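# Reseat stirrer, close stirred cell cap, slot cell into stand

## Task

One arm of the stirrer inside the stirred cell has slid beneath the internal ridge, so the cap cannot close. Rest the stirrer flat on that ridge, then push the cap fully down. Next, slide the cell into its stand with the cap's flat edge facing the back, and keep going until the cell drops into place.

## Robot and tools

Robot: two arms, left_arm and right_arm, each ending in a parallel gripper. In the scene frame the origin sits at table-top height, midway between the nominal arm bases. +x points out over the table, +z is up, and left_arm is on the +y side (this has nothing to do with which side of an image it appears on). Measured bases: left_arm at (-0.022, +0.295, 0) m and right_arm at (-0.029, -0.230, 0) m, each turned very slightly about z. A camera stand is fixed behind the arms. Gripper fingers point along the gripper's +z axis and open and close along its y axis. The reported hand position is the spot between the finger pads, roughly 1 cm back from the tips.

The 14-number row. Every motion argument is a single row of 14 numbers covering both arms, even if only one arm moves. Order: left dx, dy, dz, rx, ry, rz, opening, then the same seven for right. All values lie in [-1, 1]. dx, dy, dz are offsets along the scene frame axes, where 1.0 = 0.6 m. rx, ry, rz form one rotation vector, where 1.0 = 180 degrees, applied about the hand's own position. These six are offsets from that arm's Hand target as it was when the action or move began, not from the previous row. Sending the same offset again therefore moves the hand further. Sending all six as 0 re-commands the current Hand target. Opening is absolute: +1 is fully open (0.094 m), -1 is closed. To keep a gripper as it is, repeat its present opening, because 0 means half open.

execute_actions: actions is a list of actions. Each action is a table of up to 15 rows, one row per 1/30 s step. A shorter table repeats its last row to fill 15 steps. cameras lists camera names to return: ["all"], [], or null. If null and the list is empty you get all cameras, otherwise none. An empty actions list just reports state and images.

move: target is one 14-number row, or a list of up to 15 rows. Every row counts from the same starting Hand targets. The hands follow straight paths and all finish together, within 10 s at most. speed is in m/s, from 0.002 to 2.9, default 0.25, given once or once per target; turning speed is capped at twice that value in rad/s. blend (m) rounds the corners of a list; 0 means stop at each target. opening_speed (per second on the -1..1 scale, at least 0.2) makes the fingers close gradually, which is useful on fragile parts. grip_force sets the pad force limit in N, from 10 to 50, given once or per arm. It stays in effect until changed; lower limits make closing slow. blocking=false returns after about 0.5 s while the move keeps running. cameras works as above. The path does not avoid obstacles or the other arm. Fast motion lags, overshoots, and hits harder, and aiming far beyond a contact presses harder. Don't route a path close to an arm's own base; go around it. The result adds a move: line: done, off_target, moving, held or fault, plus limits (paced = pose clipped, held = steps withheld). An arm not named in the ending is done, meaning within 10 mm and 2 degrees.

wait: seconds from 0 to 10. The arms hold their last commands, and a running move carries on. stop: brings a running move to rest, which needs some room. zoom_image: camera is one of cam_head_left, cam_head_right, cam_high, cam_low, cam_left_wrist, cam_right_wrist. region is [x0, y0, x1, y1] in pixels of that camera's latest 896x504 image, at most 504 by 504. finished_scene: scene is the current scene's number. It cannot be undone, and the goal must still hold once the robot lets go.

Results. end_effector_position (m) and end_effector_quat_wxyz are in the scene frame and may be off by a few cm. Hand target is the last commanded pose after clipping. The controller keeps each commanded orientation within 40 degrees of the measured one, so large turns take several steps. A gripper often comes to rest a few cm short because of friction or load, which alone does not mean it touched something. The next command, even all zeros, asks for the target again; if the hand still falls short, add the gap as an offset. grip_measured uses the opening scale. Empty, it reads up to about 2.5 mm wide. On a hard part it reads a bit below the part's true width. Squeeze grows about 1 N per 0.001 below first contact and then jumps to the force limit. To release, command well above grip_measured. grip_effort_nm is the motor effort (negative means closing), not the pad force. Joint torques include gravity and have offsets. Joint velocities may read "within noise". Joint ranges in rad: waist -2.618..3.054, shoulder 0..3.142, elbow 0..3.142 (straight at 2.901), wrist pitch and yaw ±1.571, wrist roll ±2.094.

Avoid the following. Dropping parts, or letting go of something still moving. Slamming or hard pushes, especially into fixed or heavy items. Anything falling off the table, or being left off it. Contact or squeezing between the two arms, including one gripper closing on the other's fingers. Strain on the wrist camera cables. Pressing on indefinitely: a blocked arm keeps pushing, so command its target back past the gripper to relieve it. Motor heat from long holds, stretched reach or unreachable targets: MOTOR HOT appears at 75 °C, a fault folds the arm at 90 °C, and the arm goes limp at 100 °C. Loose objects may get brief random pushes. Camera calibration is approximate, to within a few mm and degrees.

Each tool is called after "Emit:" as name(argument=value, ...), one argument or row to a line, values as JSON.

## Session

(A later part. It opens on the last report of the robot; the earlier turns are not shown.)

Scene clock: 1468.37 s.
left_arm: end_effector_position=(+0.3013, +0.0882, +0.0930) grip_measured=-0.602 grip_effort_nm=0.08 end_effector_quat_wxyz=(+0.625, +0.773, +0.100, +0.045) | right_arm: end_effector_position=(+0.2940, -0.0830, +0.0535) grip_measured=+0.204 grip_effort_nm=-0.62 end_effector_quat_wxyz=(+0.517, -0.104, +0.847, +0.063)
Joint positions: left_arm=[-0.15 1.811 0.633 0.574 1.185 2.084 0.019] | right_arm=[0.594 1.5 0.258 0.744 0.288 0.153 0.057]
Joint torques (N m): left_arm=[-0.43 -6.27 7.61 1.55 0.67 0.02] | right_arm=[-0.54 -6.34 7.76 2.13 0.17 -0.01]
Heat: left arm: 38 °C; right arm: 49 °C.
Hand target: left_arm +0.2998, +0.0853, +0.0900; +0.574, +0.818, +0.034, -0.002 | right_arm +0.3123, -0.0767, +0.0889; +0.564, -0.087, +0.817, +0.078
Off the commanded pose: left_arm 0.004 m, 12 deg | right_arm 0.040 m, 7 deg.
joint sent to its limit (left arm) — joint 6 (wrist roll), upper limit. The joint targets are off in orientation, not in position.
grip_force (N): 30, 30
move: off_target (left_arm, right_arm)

Emit:
move(
  target=[0,0,0,0,0,0,-0.6,0.034,-0.008,-0.006,0,-0.006,0,0.08],
  speed=0.03,
  cameras=["cam_right_wrist","cam_left_wrist"],
)

Emit:
zoom_image(
  camera="cam_left_wrist",
  region=[240, 20, 560, 340],
)

Scene clock: 1477.60 s.
left_arm: end_effector_position=(+0.3013, +0.0882, +0.0930) grip_measured=-0.602 grip_effort_nm=0.08 end_effector_quat_wxyz=(+0.625, +0.773, +0.100, +0.045) | right_arm: end_effector_position=(+0.3142, -0.0892, +0.0563) grip_measured=+0.204 grip_effort_nm=-0.62 end_effector_quat_wxyz=(+0.529, -0.098, +0.840, +0.061)
Joint positions: left_arm=[-0.15 1.811 0.633 0.574 1.185 2.084 0.019] | right_arm=[0.53 1.572 0.295 0.815 0.246 0.119 0.057]
Joint torques (N m): left_arm=[-0.5 -6.26 7.61 1.53 0.67 0.02] | right_arm=[-0.65 -4.59 7.58 2.38 0.01 0.02]
Heat: left arm: 39 °C; right arm: 49 °C.
Hand target: left_arm +0.2998, +0.0853, +0.0900; +0.574, +0.818, +0.034, -0.002 | right_arm +0.3328, -0.0814, +0.0854; +0.572, -0.088, +0.812, +0.077
Off the commanded pose: left_arm 0.004 m, 12 deg | right_arm 0.035 m, 6 deg.
joint sent to its limit (left arm) — joint 6 (wrist roll), upper limit. The joint targets are off in orientation, not in position.
grip_force (N): 30, 30
move: off_target (left_arm, right_arm)
camera_calibration:
cam_left_wrist: T_world_to_cam=[[-0.100106, 0.192425, -0.976192, 0.105216], [0.806931, 0.589695, 0.0334902, -0.257436], [0.5821, -0.784368, -0.214306, 0.00520916], [0, 0, 0, 1]] pos_world=[0.215234, 0.135648, 0.112449]
cam_right_wrist: T_world_to_cam=[[0.228547, -0.973297, 0.0214405, -0.161211], [-0.754151, -0.190929, -0.628333, 0.292649], [0.615649, 0.127434, -0.777649, -0.0488504], [0, 0, 0, 1]] pos_world=[0.28762, -0.0948056, 0.149349]
Images, in order (width x height): cam_left_wrist 896x504, cam_right_wrist 896x504.

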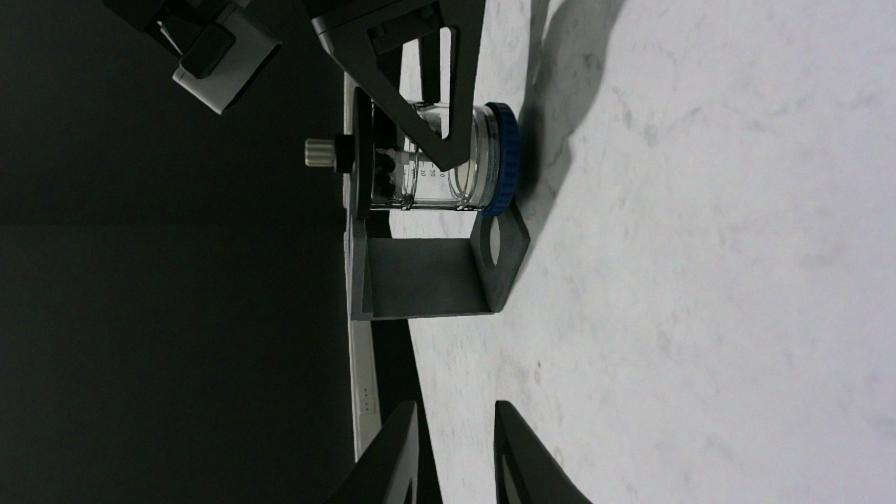

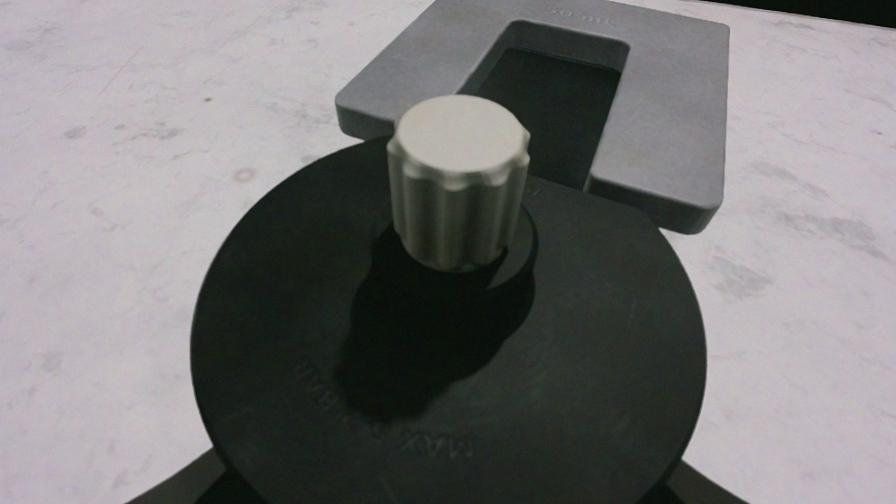

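Scaled by 1.575 from the camera's 896x504 image, which has a finer 1280x720 frame.

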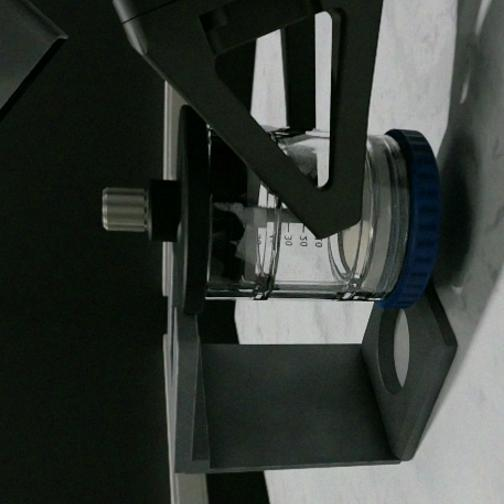

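Emit:
move(
  target=[0,0,0,0,0,0,-0.6,-0.012,0.003,-0.014,0,0,0,0.08],
  speed=0.03,
  cameras=["cam_right_wrist","cam_left_wrist"],
)

Emit:
zoom_image(
  camera="cam_left_wrist",
  region=[240, 20, 560, 340],
)

Scene clock: 1487.07 s.
left_arm: end_effector_position=(+0.3013, +0.0882, +0.0930) grip_measured=-0.602 grip_effort_nm=0.09 end_effector_quat_wxyz=(+0.625, +0.773, +0.100, +0.045) | right_arm: end_effector_position=(+0.3167, -0.0844, +0.0562) grip_measured=+0.204 grip_effort_nm=-0.62 end_effector_quat_wxyz=(+0.538, -0.099, +0.834, +0.067)
Joint positions: left_arm=[-0.15 1.811 0.633 0.574 1.185 2.084 0.019] | right_arm=[0.538 1.61 0.295 0.876 0.246 0.119 0.057]
Joint torques (N m): left_arm=[-0.47 -6.27 7.62 1.55 0.67 0.03] | right_arm=[0.79 -4.6 5.08 2.39 0.17 0.06]
Heat: left arm: 39 °C; right arm: 50 °C.
Hand target: left_arm +0.2998, +0.0853, +0.0900; +0.574, +0.818, +0.034, -0.002 | right_arm +0.3256, -0.0796, +0.0770; +0.572, -0.087, +0.812, +0.077
Off the commanded pose: left_arm 0.004 m, 12 deg | right_arm 0.023 m, 5 deg.
joint sent to its limit (left arm) — joint 6 (wrist roll), upper limit. The joint targets are off in orientation, not in position.
grip_force (N): 30, 30
move: off_target (left_arm, right_arm)
camera_calibration:
cam_left_wrist: T_world_to_cam=[[-0.100106, 0.192425, -0.976192, 0.105216], [0.806931, 0.589695, 0.0334902, -0.257436], [0.5821, -0.784368, -0.214306, 0.00520916], [0, 0, 0, 1]] pos_world=[0.215234, 0.135648, 0.112449]
cam_right_wrist: T_world_to_cam=[[0.235989, -0.971635, 0.0153539, -0.159042], [-0.740113, -0.189951, -0.645097, 0.291995], [0.629715, 0.140872, -0.763946, -0.0550452], [0, 0, 0, 1]] pos_world=[0.288305, -0.0913115, 0.148756]
Images, in order (width x height): cam_left_wrist 896x504, cam_right_wrist 896x504.

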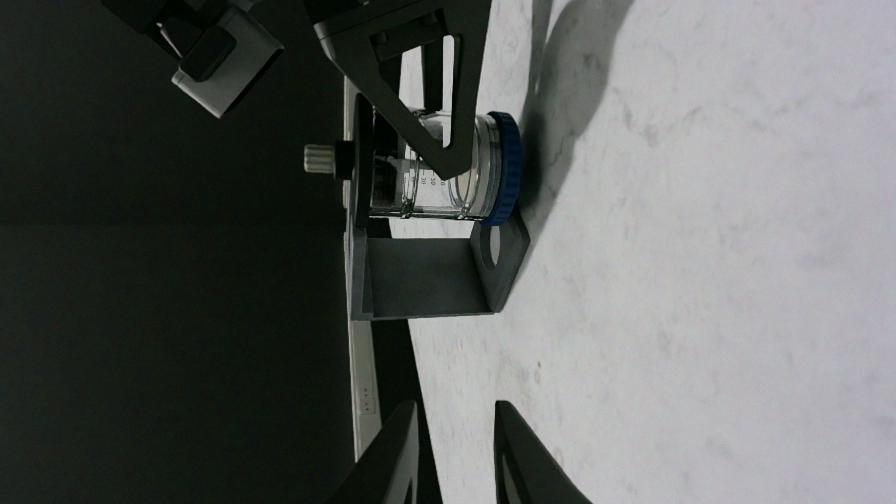

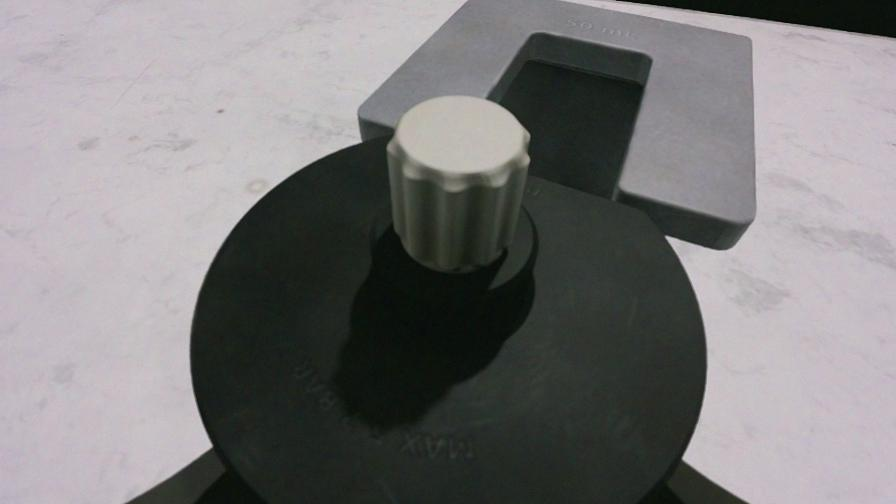

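Scaled by 1.575 from the camera's 896x504 image, which has a finer 1280x720 frame.

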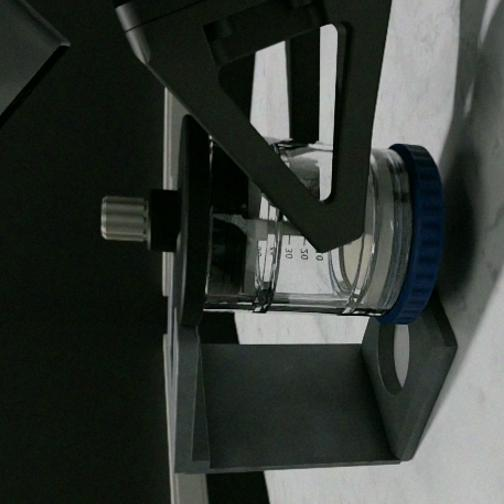

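Emit:
move(
  target=[
    [0,0,0,0,0,0,-0.6,-0.025,0.005,0,0,0.003,0,0.08],
    [0,0,0,0,0,0,-0.6,-0.025,0.005,-0.012,0,0.004,0,0.08],
  ],
  speed=0.03,
  cameras=["cam_right_wrist","cam_left_wrist"],
)

Emit:
zoom_image(
  camera="cam_left_wrist",
  region=[240, 20, 560, 340],
)

Scene clock: 1496.50 s.
left_arm: end_effector_position=(+0.3013, +0.0882, +0.0930) grip_measured=-0.602 grip_effort_nm=0.09 end_effector_quat_wxyz=(+0.625, +0.773, +0.100, +0.045) | right_arm: end_effector_position=(+0.3039, -0.0801, +0.0519) grip_measured=+0.204 grip_effort_nm=-0.62 end_effector_quat_wxyz=(+0.536, -0.100, +0.835, +0.067)
Joint positions: left_arm=[-0.15 1.811 0.633 0.574 1.185 2.084 0.019] | right_arm=[0.585 1.602 0.26 0.894 0.286 0.14 0.057]
Joint torques (N m): left_arm=[-0.51 -6.24 7.6 1.56 0.68 0.03] | right_arm=[0.57 -4.62 4.31 2.31 0.23 0.07]
Heat: left arm: 39 °C; right arm: 50 °C.
Hand target: left_arm +0.2998, +0.0853, +0.0899; +0.574, +0.818, +0.034, -0.002 | right_arm +0.3106, -0.0767, +0.0697; +0.567, -0.087, +0.815, +0.077
Off the commanded pose: left_arm 0.004 m, 12 deg | right_arm 0.019 m, 5 deg.
joint sent to its limit (left arm) — joint 6 (wrist roll), upper limit. The joint targets are off in orientation, not in position.
grip_force (N): 30, 30
move: off_target (left_arm, right_arm)
camera_calibration:
cam_left_wrist: T_world_to_cam=[[-0.100106, 0.192425, -0.976192, 0.105216], [0.806931, 0.589695, 0.0334902, -0.257436], [0.5821, -0.784368, -0.214306, 0.00520916], [0, 0, 0, 1]] pos_world=[0.215234, 0.135648, 0.112449]
cam_right_wrist: T_world_to_cam=[[0.237925, -0.971167, 0.0150228, -0.152319], [-0.742155, -0.191754, -0.642212, 0.280915], [0.626576, 0.141649, -0.76638, -0.0497663], [0, 0, 0, 1]] pos_world=[0.275906, -0.0870112, 0.144555]
Images, in order (width x height): cam_left_wrist 896x504, cam_right_wrist 896x504.

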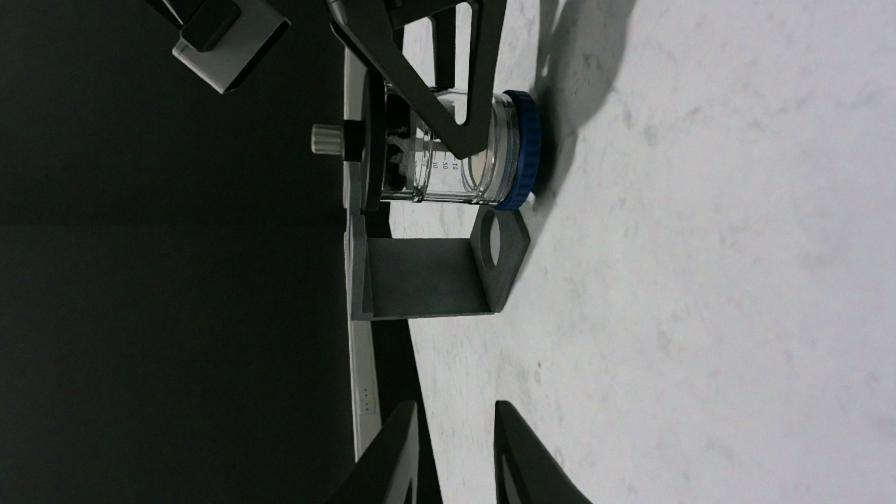

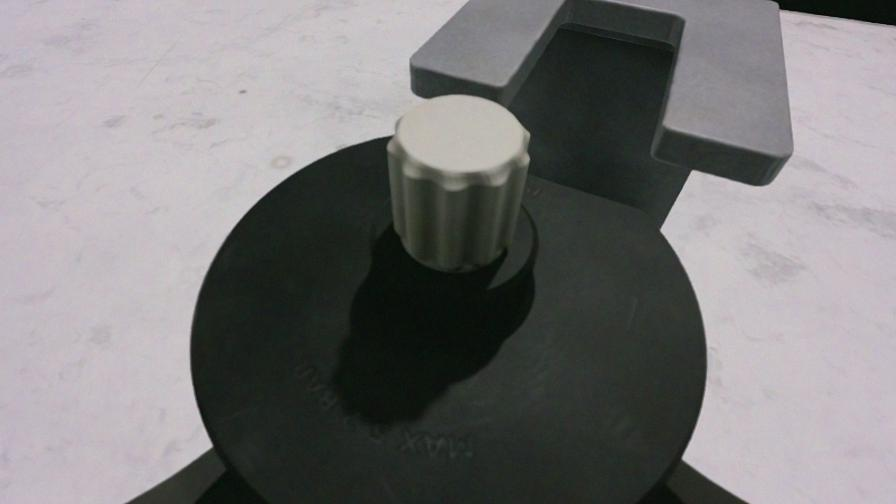

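Scaled by 1.575 from the camera's 896x504 image, which has a finer 1280x720 frame.

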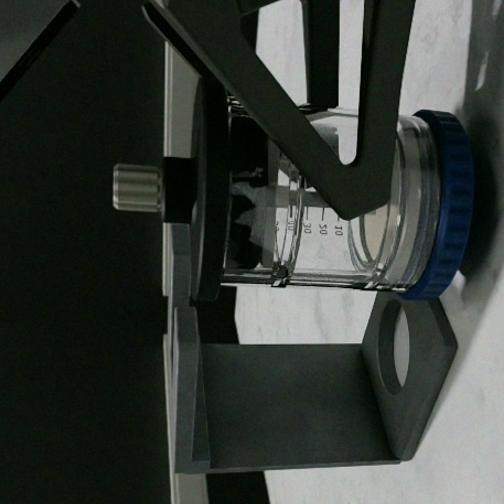

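Emit:
move(
  target=[0,0,0,0,0,0,-0.6,0.0,-0.01,-0.005,0,0.009,0,0.08],
  speed=0.03,
  cameras=["cam_right_wrist"],
)

Scene clock: 1505.30 s.
left_arm: end_effector_position=(+0.3013, +0.0882, +0.0930) grip_measured=-0.602 grip_effort_nm=0.08 end_effector_quat_wxyz=(+0.625, +0.773, +0.100, +0.045) | right_arm: end_effector_position=(+0.3033, -0.0849, +0.0459) grip_measured=+0.204 grip_effort_nm=-0.62 end_effector_quat_wxyz=(+0.525, -0.099, +0.843, +0.064)
Joint positions: left_arm=[-0.15 1.811 0.633 0.574 1.185 2.084 0.019] | right_arm=[0.569 1.602 0.26 0.868 0.273 0.141 0.057]
Joint torques (N m): left_arm=[-0.55 -6.27 7.58 1.54 0.69 0.03] | right_arm=[-0.5 -6.31 4.12 2.2 0.04 0.05]
Heat: left arm: 39 °C; right arm: 52 °C.
Hand target: left_arm +0.2998, +0.0853, +0.0899; +0.574, +0.818, +0.034, -0.002 | right_arm +0.3105, -0.0826, +0.0667; +0.555, -0.086, +0.823, +0.079
Off the commanded pose: left_arm 0.004 m, 12 deg | right_arm 0.022 m, 5 deg.
joint sent to its limit (left arm) — joint 6 (wrist roll), upper limit. The joint targets are off in orientation, not in position.
grip_force (N): 30, 30
move: off_target (left_arm, right_arm)
camera_calibration:
cam_right_wrist: T_world_to_cam=[[0.232489, -0.972452, 0.0169074, -0.155303], [-0.759474, -0.192376, -0.621442, 0.279958], [0.607575, 0.131638, -0.783278, -0.0475602], [0, 0, 0, 1]] pos_world=[0.277623, -0.0909068, 0.13935]
Images, in order (width x height): cam_right_wrist 896x504.

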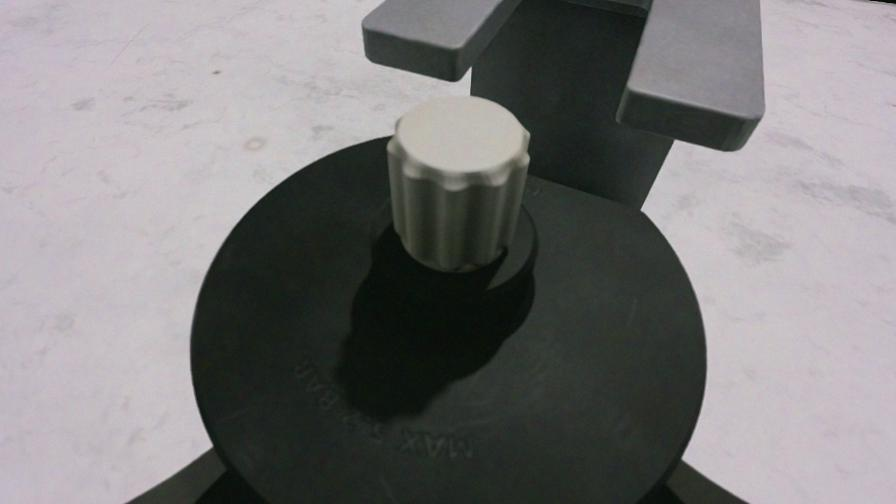

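Emit:
move(
  target=[0,0,0,0,0,0,-0.6,0.022,-0.006,0.014,0,-0.002,0,0.08],
  speed=0.03,
  cameras=["cam_right_wrist"],
)

Scene clock: 1511.13 s.
left_arm: end_effector_position=(+0.3013, +0.0882, +0.0930) grip_measured=-0.602 grip_effort_nm=0.08 end_effector_quat_wxyz=(+0.625, +0.773, +0.100, +0.045) | right_arm: end_effector_position=(+0.3063, -0.0936, +0.0424) grip_measured=+0.204 grip_effort_nm=-0.62 end_effector_quat_wxyz=(+0.514, -0.096, +0.850, +0.062)
Joint positions: left_arm=[-0.15 1.811 0.633 0.574 1.185 2.084 0.019] | right_arm=[0.525 1.593 0.267 0.829 0.236 0.132 0.057]
Joint torques (N m): left_arm=[-0.5 -6.28 7.58 1.55 0.66 0.02] | right_arm=[-0.55 -7.02 7.1 2.08 0 -0.01]
Heat: left arm: 39 °C; right arm: 52 °C.
Hand target: left_arm +0.2998, +0.0853, +0.0899; +0.574, +0.818, +0.034, -0.002 | right_arm +0.3237, -0.0862, +0.0751; +0.558, -0.086, +0.822, +0.078
Off the commanded pose: left_arm 0.004 m, 12 deg | right_arm 0.038 m, 6 deg.
joint sent to its limit (left arm) — joint 6 (wrist roll), upper limit. The joint targets are off in orientation, not in position.
grip_force (N): 30, 30
move: off_target (left_arm, right_arm)
camera_calibration:
cam_right_wrist: T_world_to_cam=[[0.226634, -0.973875, 0.0142761, -0.162708], [-0.776374, -0.189485, -0.601114, 0.282969], [0.588116, 0.125149, -0.799035, -0.0450191], [0, 0, 0, 1]] pos_world=[0.283041, -0.0992051, 0.136447]
Images, in order (width x height): cam_right_wrist 896x504.

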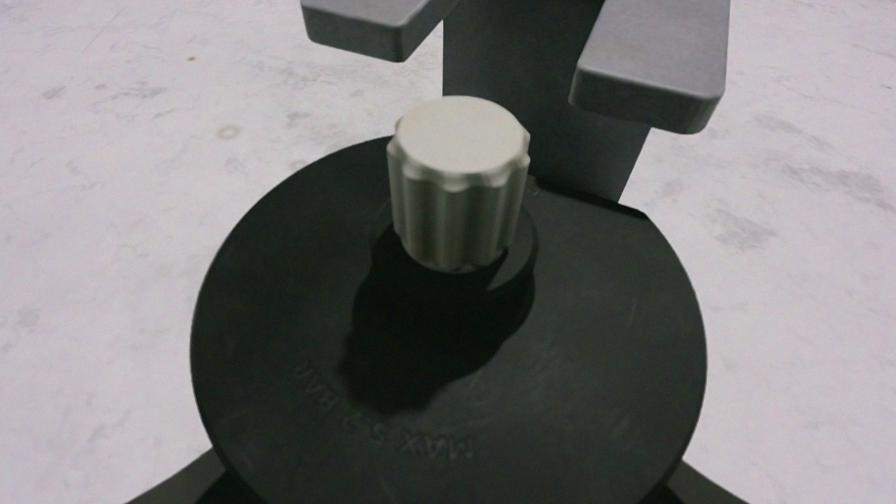

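Emit:
move(
  target=[
    [0,0,0,0,0,0,-0.6,-0.06,0.02,0.03,0,-0.004,0,0.08],
    [0,0,0,0,0,0,-0.6,-0.02,0.016,0.018,0,-0.004,0,0.08],
  ],
  speed=0.05,
  cameras=["cam_right_wrist"],
)

Scene clock: 1528.90 s.
left_arm: end_effector_position=(+0.3013, +0.0882, +0.0930) grip_measured=-0.602 grip_effort_nm=0.09 end_effector_quat_wxyz=(+0.625, +0.773, +0.100, +0.045) | right_arm: end_effector_position=(+0.2934, -0.0857, +0.0569) grip_measured=+0.204 grip_effort_nm=-0.62 end_effector_quat_wxyz=(+0.521, -0.099, +0.846, +0.060)
Joint positions: left_arm=[-0.15 1.811 0.633 0.574 1.185 2.084 0.019] | right_arm=[0.594 1.479 0.253 0.736 0.3 0.154 0.057]
Joint torques (N m): left_arm=[-0.47 -6.31 7.61 1.54 0.68 0] | right_arm=[-0.49 -3.89 7.8 2.33 0.06 -0.06]
Heat: left arm: 39 °C; right arm: 52 °C.
Hand target: left_arm +0.2998, +0.0853, +0.0899; +0.574, +0.818, +0.034, -0.002 | right_arm +0.3117, -0.0766, +0.0858; +0.563, -0.087, +0.818, +0.078
Off the commanded pose: left_arm 0.004 m, 12 deg | right_arm 0.036 m, 6 deg.
joint sent to its limit (left arm) — joint 6 (wrist roll), upper limit. The joint targets are off in orientation, not in position.
grip_force (N): 30, 30
move: off_target (left_arm, right_arm)
camera_calibration:
cam_right_wrist: T_world_to_cam=[[0.229465, -0.97306, 0.022351, -0.153437], [-0.765871, -0.194682, -0.612814, 0.280219], [0.600656, 0.123502, -0.789911, -0.0311503], [0, 0, 0, 1]] pos_world=[0.26853, -0.0909026, 0.150545]
Images, in order (width x height): cam_right_wrist 896x504.

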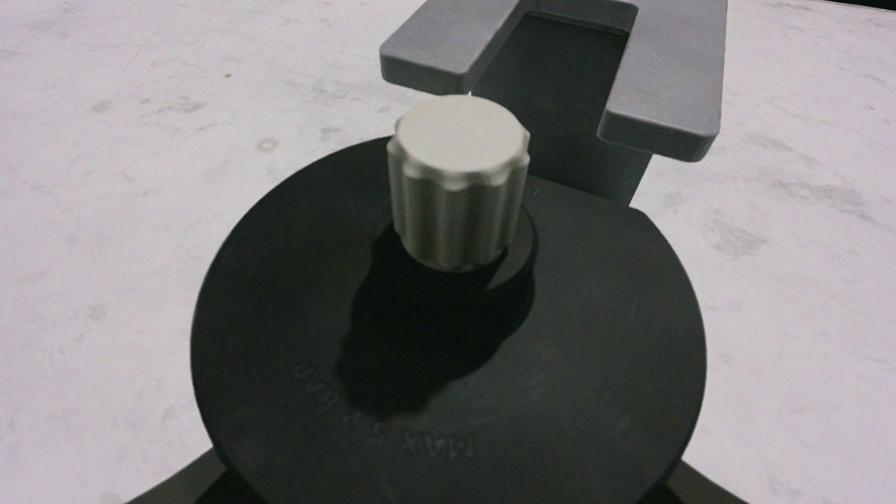

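Emit:
move(
  target=[0,0,0,0,0,0,-0.6,0.012,0.002,-0.011,0,0,0,0.08],
  speed=0.05,
)

Emit:
move(
  target=[0,0,0,0,0,0,-0.6,0.012,0,0,0,0,0,0.08],
  speed=0.05,
)

Scene clock: 1537.13 s.
left_arm: end_effector_position=(+0.3013, +0.0882, +0.0930) grip_measured=-0.602 grip_effort_nm=0.09 end_effector_quat_wxyz=(+0.625, +0.773, +0.100, +0.045) | right_arm: end_effector_position=(+0.3005, -0.0840, +0.0511) grip_measured=+0.204 grip_effort_nm=-0.62 end_effector_quat_wxyz=(+0.521, -0.099, +0.845, +0.061)
Joint positions: left_arm=[-0.15 1.811 0.633 0.574 1.185 2.084 0.019] | right_arm=[0.582 1.548 0.268 0.793 0.288 0.149 0.057]
Joint torques (N m): left_arm=[-0.53 -6.22 7.64 1.55 0.68 0.01] | right_arm=[-0.58 -4.31 7.47 2.36 0.04 -0.01]
Heat: left arm: 39 °C; right arm: 54 °C.
Hand target: left_arm +0.2998, +0.0853, +0.0899; +0.574, +0.818, +0.034, -0.002 | right_arm +0.3189, -0.0755, +0.0792; +0.563, -0.087, +0.818, +0.078
Off the commanded pose: left_arm 0.004 m, 12 deg | right_arm 0.035 m, 6 deg.
joint sent to its limit (left arm) — joint 6 (wrist roll), upper limit. The joint targets are off in orientation, not in position.
grip_force (N): 30, 30
move: off_target (left_arm, right_arm)

Scene clock: 1537.97 s.
left_arm: end_effector_position=(+0.3013, +0.0882, +0.0930) grip_measured=-0.602 grip_effort_nm=0.09 end_effector_quat_wxyz=(+0.625, +0.773, +0.100, +0.045) | right_arm: end_effector_position=(+0.3077, -0.0837, +0.0510) grip_measured=+0.204 grip_effort_nm=-0.62 end_effector_quat_wxyz=(+0.521, -0.098, +0.846, +0.061)
Joint positions: left_arm=[-0.15 1.811 0.633 0.574 1.185 2.084 0.019] | right_arm=[0.565 1.573 0.291 0.797 0.273 0.142 0.057]
Joint torques (N m): left_arm=[-0.51 -6.24 7.62 1.55 0.66 0.03] | right_arm=[-0.64 -4.75 7.43 2.34 0.06 -0.01]
Heat: left arm: 39 °C; right arm: 54 °C.
Hand target: left_arm +0.2998, +0.0853, +0.0899; +0.574, +0.818, +0.034, -0.002 | right_arm +0.3261, -0.0754, +0.0792; +0.563, -0.087, +0.818, +0.078
Off the commanded pose: left_arm 0.004 m, 12 deg | right_arm 0.035 m, 6 deg.
joint sent to its limit (left arm) — joint 6 (wrist roll), upper limit. The joint targets are off in orientation, not in position.
grip_force (N): 30, 30
move: off_target (left_arm, right_arm)

Emit:
move(
  target=[0,0,0,0,0,0,-0.6,0.012,-0.008,-0.001,0,0,0,0.08],
  speed=0.05,
  cameras=["cam_right_wrist","cam_left_wrist"],
)

Emit:
zoom_image(
  camera="cam_left_wrist",
  region=[240, 20, 560, 340],
)

Scene clock: 1547.87 s.
left_arm: end_effector_position=(+0.3013, +0.0882, +0.0930) grip_measured=-0.602 grip_effort_nm=0.08 end_effector_quat_wxyz=(+0.625, +0.773, +0.100, +0.045) | right_arm: end_effector_position=(+0.3146, -0.0884, +0.0503) grip_measured=+0.204 grip_effort_nm=-0.62 end_effector_quat_wxyz=(+0.521, -0.097, +0.846, +0.062)
Joint positions: left_arm=[-0.15 1.811 0.633 0.574 1.185 2.084 0.019] | right_arm=[0.53 1.592 0.304 0.805 0.243 0.129 0.057]
Joint torques (N m): left_arm=[-0.51 -6.26 7.56 1.56 0.67 0.01] | right_arm=[-0.53 -4.79 7.5 2.33 0.03 -0.01]
Heat: left arm: 39 °C; right arm: 54 °C.
Hand target: left_arm +0.2998, +0.0853, +0.0899; +0.574, +0.818, +0.034, -0.002 | right_arm +0.3333, -0.0802, +0.0787; +0.563, -0.087, +0.818, +0.078
Off the commanded pose: left_arm 0.004 m, 12 deg | right_arm 0.035 m, 6 deg.
joint sent to its limit (left arm) — joint 6 (wrist roll), upper limit. The joint targets are off in orientation, not in position.
grip_force (N): 30, 30
move: off_target (left_arm, right_arm)
camera_calibration:
cam_left_wrist: T_world_to_cam=[[-0.100106, 0.192425, -0.976192, 0.105216], [0.806931, 0.589695, 0.0334902, -0.257436], [0.5821, -0.784368, -0.214306, 0.00520916], [0, 0, 0, 1]] pos_world=[0.215234, 0.135648, 0.112449]
cam_right_wrist: T_world_to_cam=[[0.226681, -0.973833, 0.0162874, -0.15971], [-0.767513, -0.188901, -0.612569, 0.292929], [0.599616, 0.126357, -0.790249, -0.0482022], [0, 0, 0, 1]] pos_world=[0.289933, -0.0941059, 0.143949]
Images, in order (width x height): cam_left_wrist 896x504, cam_right_wrist 896x504.

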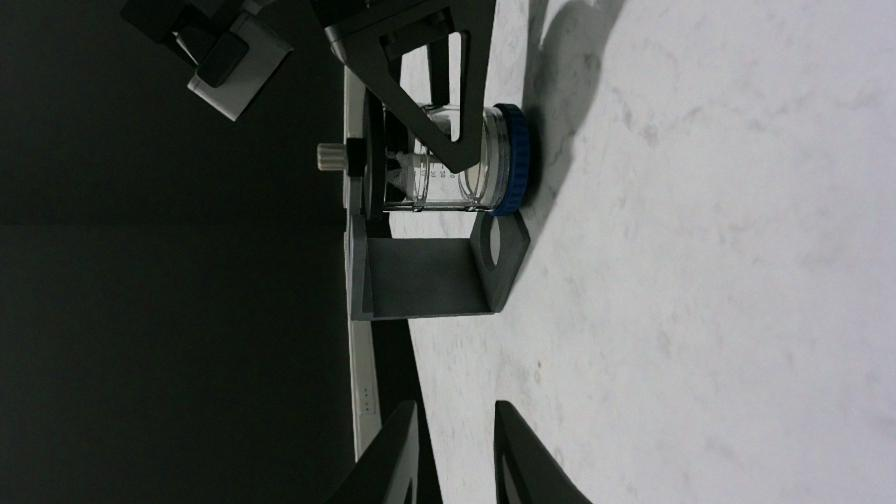

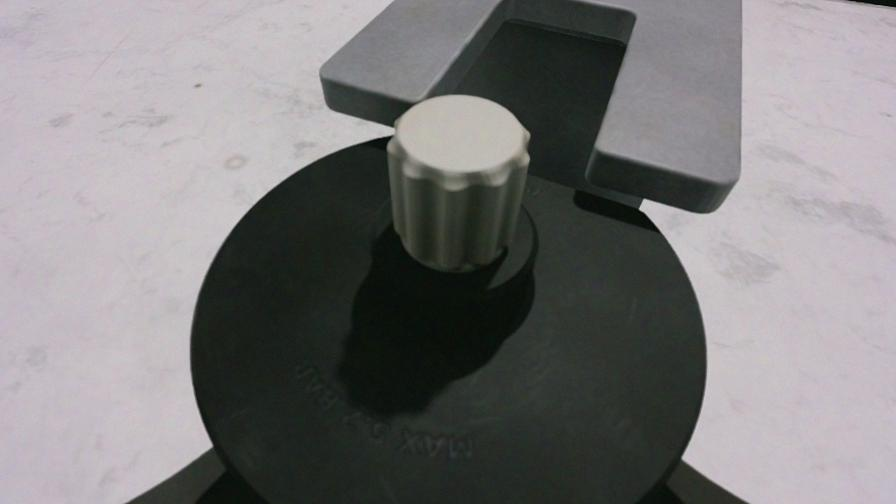

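Scaled by 1.575 from the camera's 896x504 image, which has a finer 1280x720 frame.

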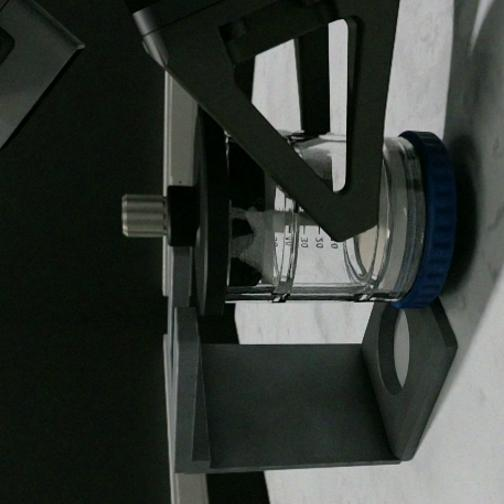

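Emit:
move(
  target=[0,0,0,0,0,0,-0.6,0.013,-0.003,-0.001,0,0,0,0.08],
  speed=0.05,
  cameras=["cam_right_wrist","cam_left_wrist"],
)

Emit:
zoom_image(
  camera="cam_left_wrist",
  region=[240, 20, 560, 340],
)

Scene clock: 1554.63 s.
left_arm: end_effector_position=(+0.3013, +0.0882, +0.0930) grip_measured=-0.602 grip_effort_nm=0.09 end_effector_quat_wxyz=(+0.625, +0.773, +0.100, +0.045) | right_arm: end_effector_position=(+0.3221, -0.0896, +0.0495) grip_measured=+0.204 grip_effort_nm=-0.62 end_effector_quat_wxyz=(+0.520, -0.096, +0.846, +0.062)
Joint positions: left_arm=[-0.15 1.811 0.633 0.574 1.185 2.084 0.019] | right_arm=[0.508 1.618 0.326 0.81 0.222 0.121 0.057]
Joint torques (N m): left_arm=[-0.51 -6.27 7.62 1.55 0.67 0.02] | right_arm=[-0.64 -4.82 7.45 2.33 0 -0.01]
Heat: left arm: 40 °C; right arm: 55 °C.
Hand target: left_arm +0.2998, +0.0853, +0.0899; +0.574, +0.818, +0.034, -0.002 | right_arm +0.3411, -0.0820, +0.0781; +0.563, -0.087, +0.818, +0.078
Off the commanded pose: left_arm 0.004 m, 12 deg | right_arm 0.035 m, 6 deg.
joint sent to its limit (left arm) — joint 6 (wrist roll), upper limit. The joint targets are off in orientation, not in position.
grip_force (N): 30, 30
move: off_target (left_arm, right_arm)
camera_calibration:
cam_left_wrist: T_world_to_cam=[[-0.100106, 0.192425, -0.976192, 0.105216], [0.806931, 0.589695, 0.0334902, -0.257436], [0.5821, -0.784368, -0.214306, 0.00520916], [0, 0, 0, 1]] pos_world=[0.215234, 0.135648, 0.112449]
cam_right_wrist: T_world_to_cam=[[0.226811, -0.973832, 0.0144429, -0.162486], [-0.76833, -0.188022, -0.611814, 0.298385], [0.59852, 0.127669, -0.790869, -0.0526674], [0, 0, 0, 1]] pos_world=[0.297634, -0.0954067, 0.14325]
Images, in order (width x height): cam_left_wrist 896x504, cam_right_wrist 896x504.

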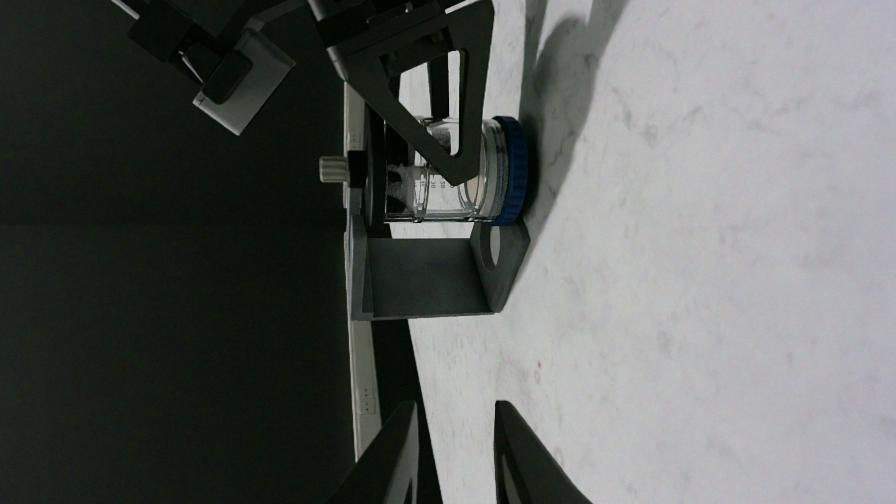

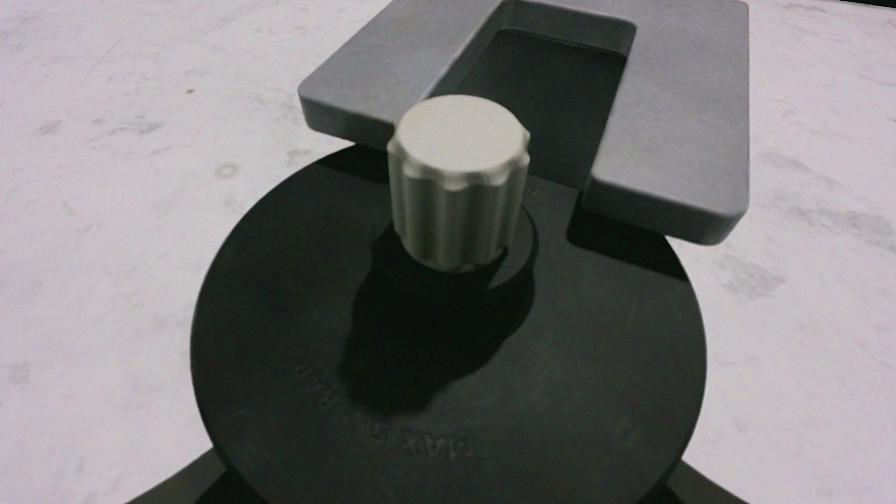

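Scaled by 1.575 from the camera's 896x504 image, which has a finer 1280x720 frame.

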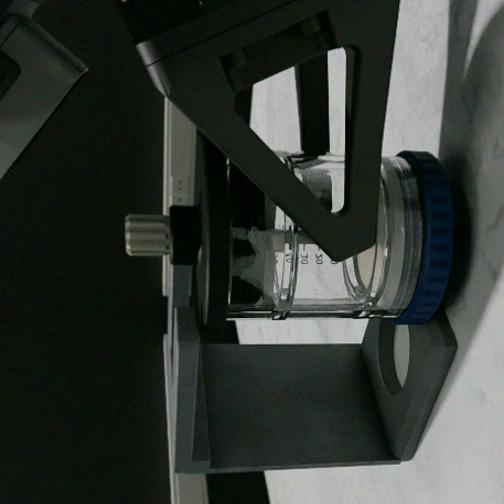

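Emit:
move(
  target=[0,0,0,0,0,0,-0.6,0.02,-0.004,-0.001,0,0,0,0.08],
  speed=0.05,
  cameras=["cam_right_wrist","cam_left_wrist"],
)

Emit:
zoom_image(
  camera="cam_left_wrist",
  region=[240, 20, 560, 340],
)

Scene clock: 1567.83 s.
left_arm: end_effector_position=(+0.3013, +0.0882, +0.0930) grip_measured=-0.602 grip_effort_nm=0.09 end_effector_quat_wxyz=(+0.625, +0.773, +0.100, +0.045) | right_arm: end_effector_position=(+0.3349, -0.0911, +0.0505) grip_measured=+0.204 grip_effort_nm=-0.62 end_effector_quat_wxyz=(+0.522, -0.094, +0.845, +0.064)
Joint positions: left_arm=[-0.15 1.811 0.633 0.574 1.185 2.084 0.019] | right_arm=[0.476 1.655 0.364 0.819 0.194 0.109 0.057]
Joint torques (N m): left_arm=[-0.53 -6.26 7.61 1.54 0.66 0.01] | right_arm=[-0.59 -5.18 7.39 2.29 0 -0.05]
Heat: left arm: 40 °C; right arm: 54 °C.
Hand target: left_arm +0.2998, +0.0853, +0.0899; +0.574, +0.818, +0.034, -0.002 | right_arm +0.3531, -0.0844, +0.0776; +0.563, -0.087, +0.818, +0.078
Off the commanded pose: left_arm 0.004 m, 12 deg | right_arm 0.033 m, 6 deg.
joint sent to its limit (left arm) — joint 6 (wrist roll), upper limit. The joint targets are off in orientation, not in position.
grip_force (N): 30, 30
move: off_target (left_arm, right_arm)
camera_calibration:
cam_left_wrist: T_world_to_cam=[[-0.100106, 0.192425, -0.976192, 0.105216], [0.806931, 0.589695, 0.0334902, -0.257436], [0.5821, -0.784368, -0.214306, 0.00520916], [0, 0, 0, 1]] pos_world=[0.215234, 0.135648, 0.112449]
cam_right_wrist: T_world_to_cam=[[0.225515, -0.974185, 0.0103285, -0.166277], [-0.765653, -0.183778, -0.616442, 0.308199], [0.602427, 0.131109, -0.787332, -0.0605224], [0, 0, 0, 1]] pos_world=[0.309932, -0.0974097, 0.144053]
Images, in order (width x height): cam_left_wrist 896x504, cam_right_wrist 896x504.

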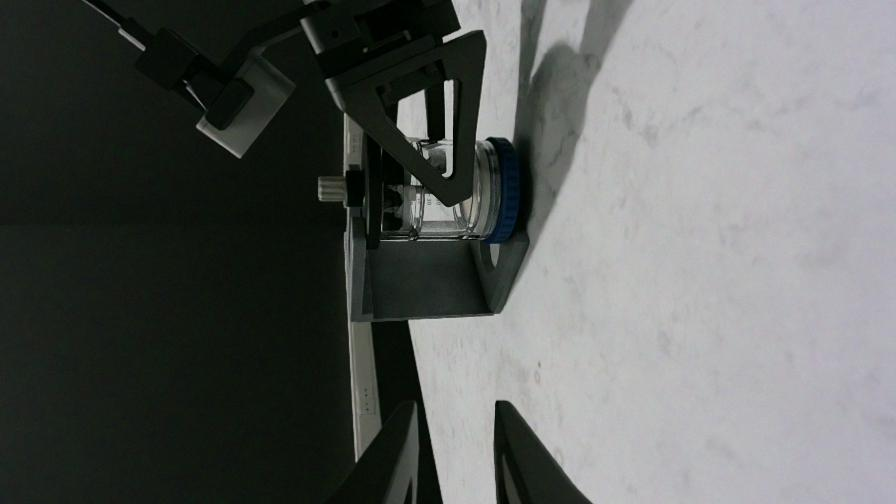

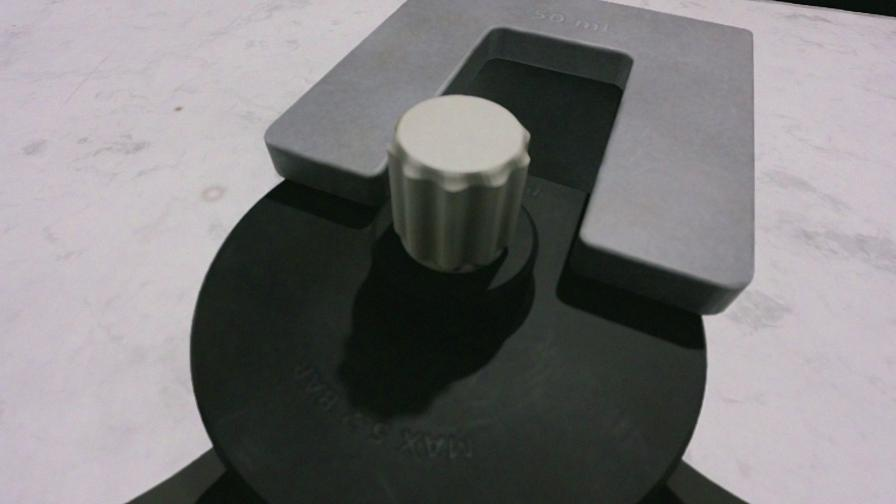

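Scaled by 1.575 from the camera's 896x504 image, which has a finer 1280x720 frame.

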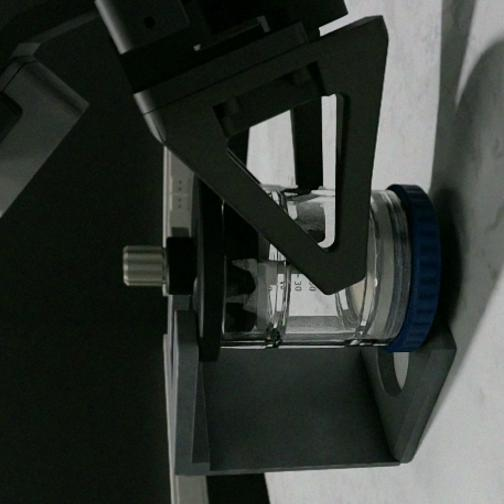

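Emit:
move(
  target=[0,0,0,0,0,0,-0.6,0.025,-0.006,-0.001,0,0,0,0.08],
  speed=0.04,
  cameras=["cam_right_wrist","cam_left_wrist"],
)

Emit:
zoom_image(
  camera="cam_left_wrist",
  region=[240, 60, 560, 380],
)

Scene clock: 1582.70 s.
left_arm: end_effector_position=(+0.3013, +0.0882, +0.0930) grip_measured=-0.602 grip_effort_nm=0.08 end_effector_quat_wxyz=(+0.625, +0.773, +0.100, +0.045) | right_arm: end_effector_position=(+0.3501, -0.0943, +0.0504) grip_measured=+0.204 grip_effort_nm=-0.62 end_effector_quat_wxyz=(+0.523, -0.093, +0.845, +0.065)
Joint positions: left_arm=[-0.15 1.811 0.633 0.574 1.185 2.084 0.019] | right_arm=[0.438 1.698 0.411 0.821 0.161 0.094 0.057]
Joint torques (N m): left_arm=[-0.5 -6.24 7.57 1.56 0.68 0.02] | right_arm=[-0.65 -5.49 7.39 2.29 -0.06 0.01]
Heat: left arm: 40 °C; right arm: 55 °C.
Hand target: left_arm +0.2998, +0.0853, +0.0899; +0.574, +0.818, +0.034, -0.002 | right_arm +0.3680, -0.0879, +0.0768; +0.563, -0.087, +0.818, +0.078
Off the commanded pose: left_arm 0.004 m, 12 deg | right_arm 0.033 m, 6 deg.
joint sent to its limit (left arm) — joint 6 (wrist roll), upper limit. The joint targets are off in orientation, not in position.
grip_force (N): 30, 30
move: off_target (left_arm, right_arm)
camera_calibration:
cam_left_wrist: T_world_to_cam=[[-0.100106, 0.192425, -0.976192, 0.105216], [0.806931, 0.589695, 0.0334902, -0.257436], [0.5821, -0.784368, -0.214306, 0.00520916], [0, 0, 0, 1]] pos_world=[0.215234, 0.135648, 0.112449]
cam_right_wrist: T_world_to_cam=[[0.223592, -0.974651, 0.00784463, -0.17194], [-0.764942, -0.18046, -0.618303, 0.319387], [0.604045, 0.132247, -0.785901, -0.0698206], [0, 0, 0, 1]] pos_world=[0.324932, -0.100711, 0.143955]
Images, in order (width x height): cam_left_wrist 896x504, cam_right_wrist 896x504.

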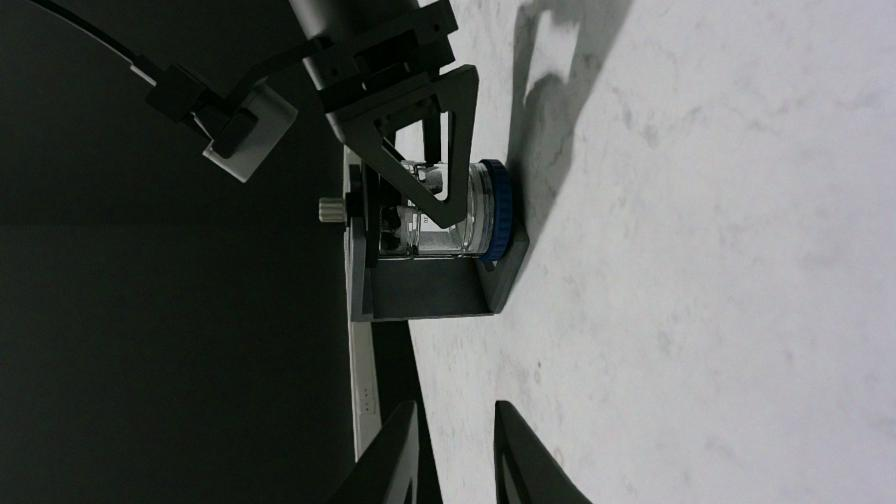

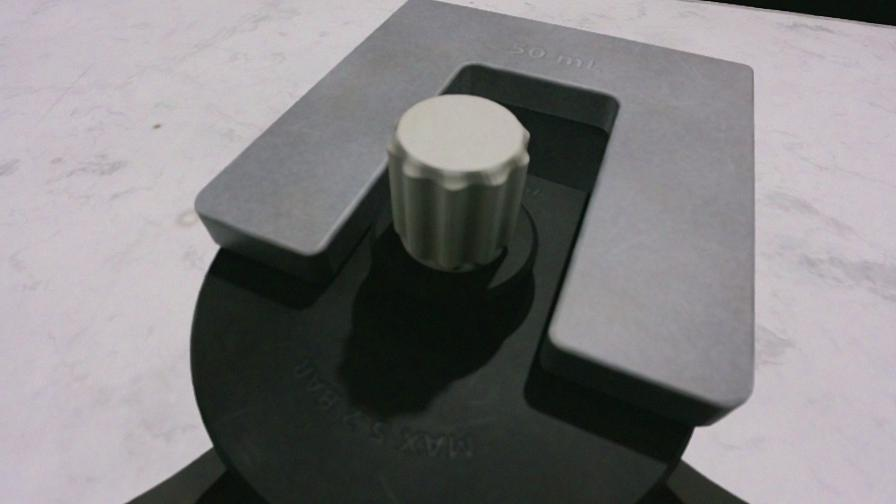

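Scaled by 1.575 from the camera's 896x504 image, which has a finer 1280x720 frame.

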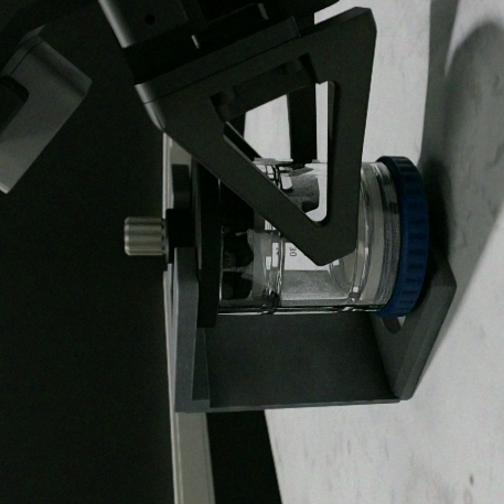

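Emit:
move(
  target=[0,0,0,0,0,0,-0.6,0.025,-0.0065,-0.002,0,0,0,0.08],
  speed=0.03,
  cameras=["cam_right_wrist","cam_left_wrist"],
)

Emit:
zoom_image(
  camera="cam_left_wrist",
  region=[240, 80, 560, 400],
)

Scene clock: 1591.47 s.
left_arm: end_effector_position=(+0.3013, +0.0882, +0.0930) grip_measured=-0.602 grip_effort_nm=0.09 end_effector_quat_wxyz=(+0.625, +0.773, +0.100, +0.045) | right_arm: end_effector_position=(+0.3655, -0.0968, +0.0504) grip_measured=+0.204 grip_effort_nm=-0.62 end_effector_quat_wxyz=(+0.525, -0.093, +0.843, +0.066)
Joint positions: left_arm=[-0.15 1.811 0.633 0.574 1.185 2.084 0.019] | right_arm=[0.403 1.742 0.46 0.823 0.127 0.079 0.057]
Joint torques (N m): left_arm=[-0.49 -6.23 7.61 1.56 0.68 0.02] | right_arm=[-0.61 -5.76 7.32 2.24 -0.04 0.02]
Heat: left arm: 40 °C; right arm: 56 °C.
Hand target: left_arm +0.2998, +0.0853, +0.0899; +0.574, +0.818, +0.034, -0.002 | right_arm +0.3831, -0.0919, +0.0756; +0.563, -0.087, +0.818, +0.078
Off the commanded pose: left_arm 0.004 m, 12 deg | right_arm 0.031 m, 5 deg.
joint sent to its limit (left arm) — joint 6 (wrist roll), upper limit. The joint targets are off in orientation, not in position.
grip_force (N): 30, 30
move: off_target (left_arm, right_arm)
camera_calibration:
cam_left_wrist: T_world_to_cam=[[-0.100106, 0.192425, -0.976192, 0.105216], [0.806931, 0.589695, 0.0334902, -0.257436], [0.5821, -0.784368, -0.214306, 0.00520916], [0, 0, 0, 1]] pos_world=[0.215234, 0.135648, 0.112449]
cam_right_wrist: T_world_to_cam=[[0.225567, -0.974212, 0.00549307, -0.178505], [-0.762282, -0.180003, -0.621711, 0.329828], [0.606667, 0.13605, -0.783228, -0.0795191], [0, 0, 0, 1]] pos_world=[0.339929, -0.103713, 0.143757]
Images, in order (width x height): cam_left_wrist 896x504, cam_right_wrist 896x504.

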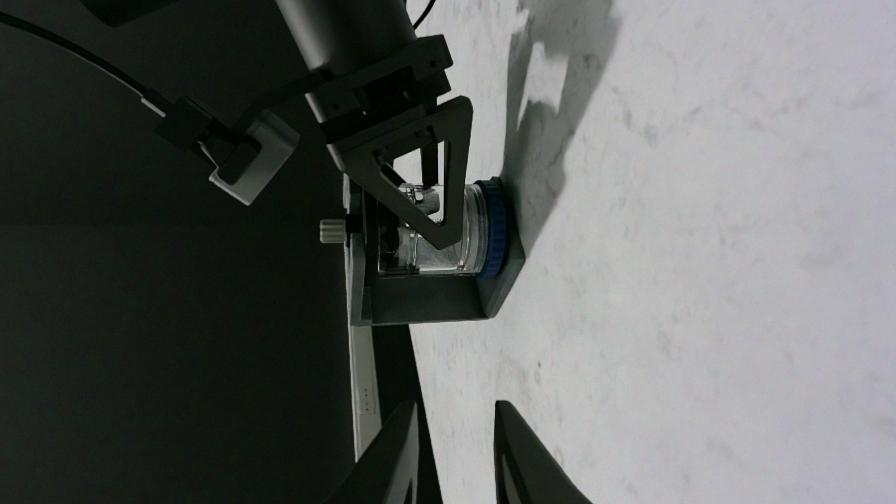

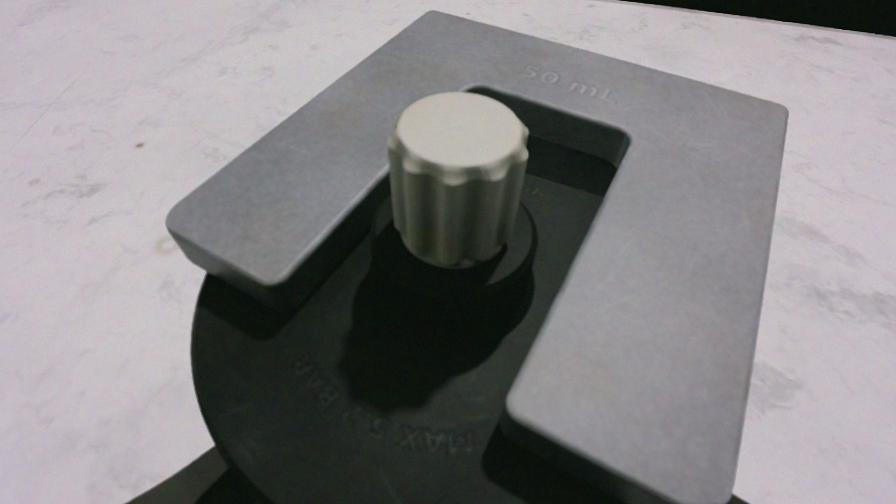

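Scaled by 1.575 from the camera's 896x504 image, which has a finer 1280x720 frame.

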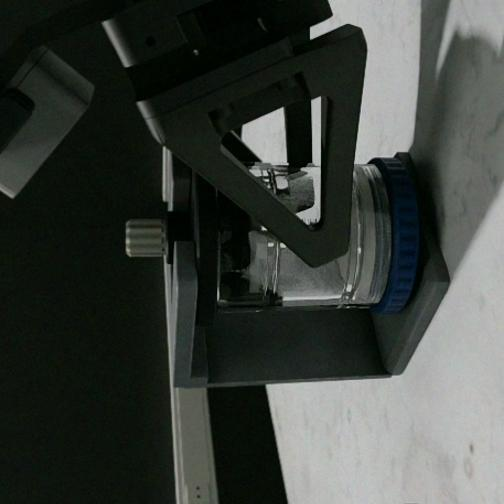

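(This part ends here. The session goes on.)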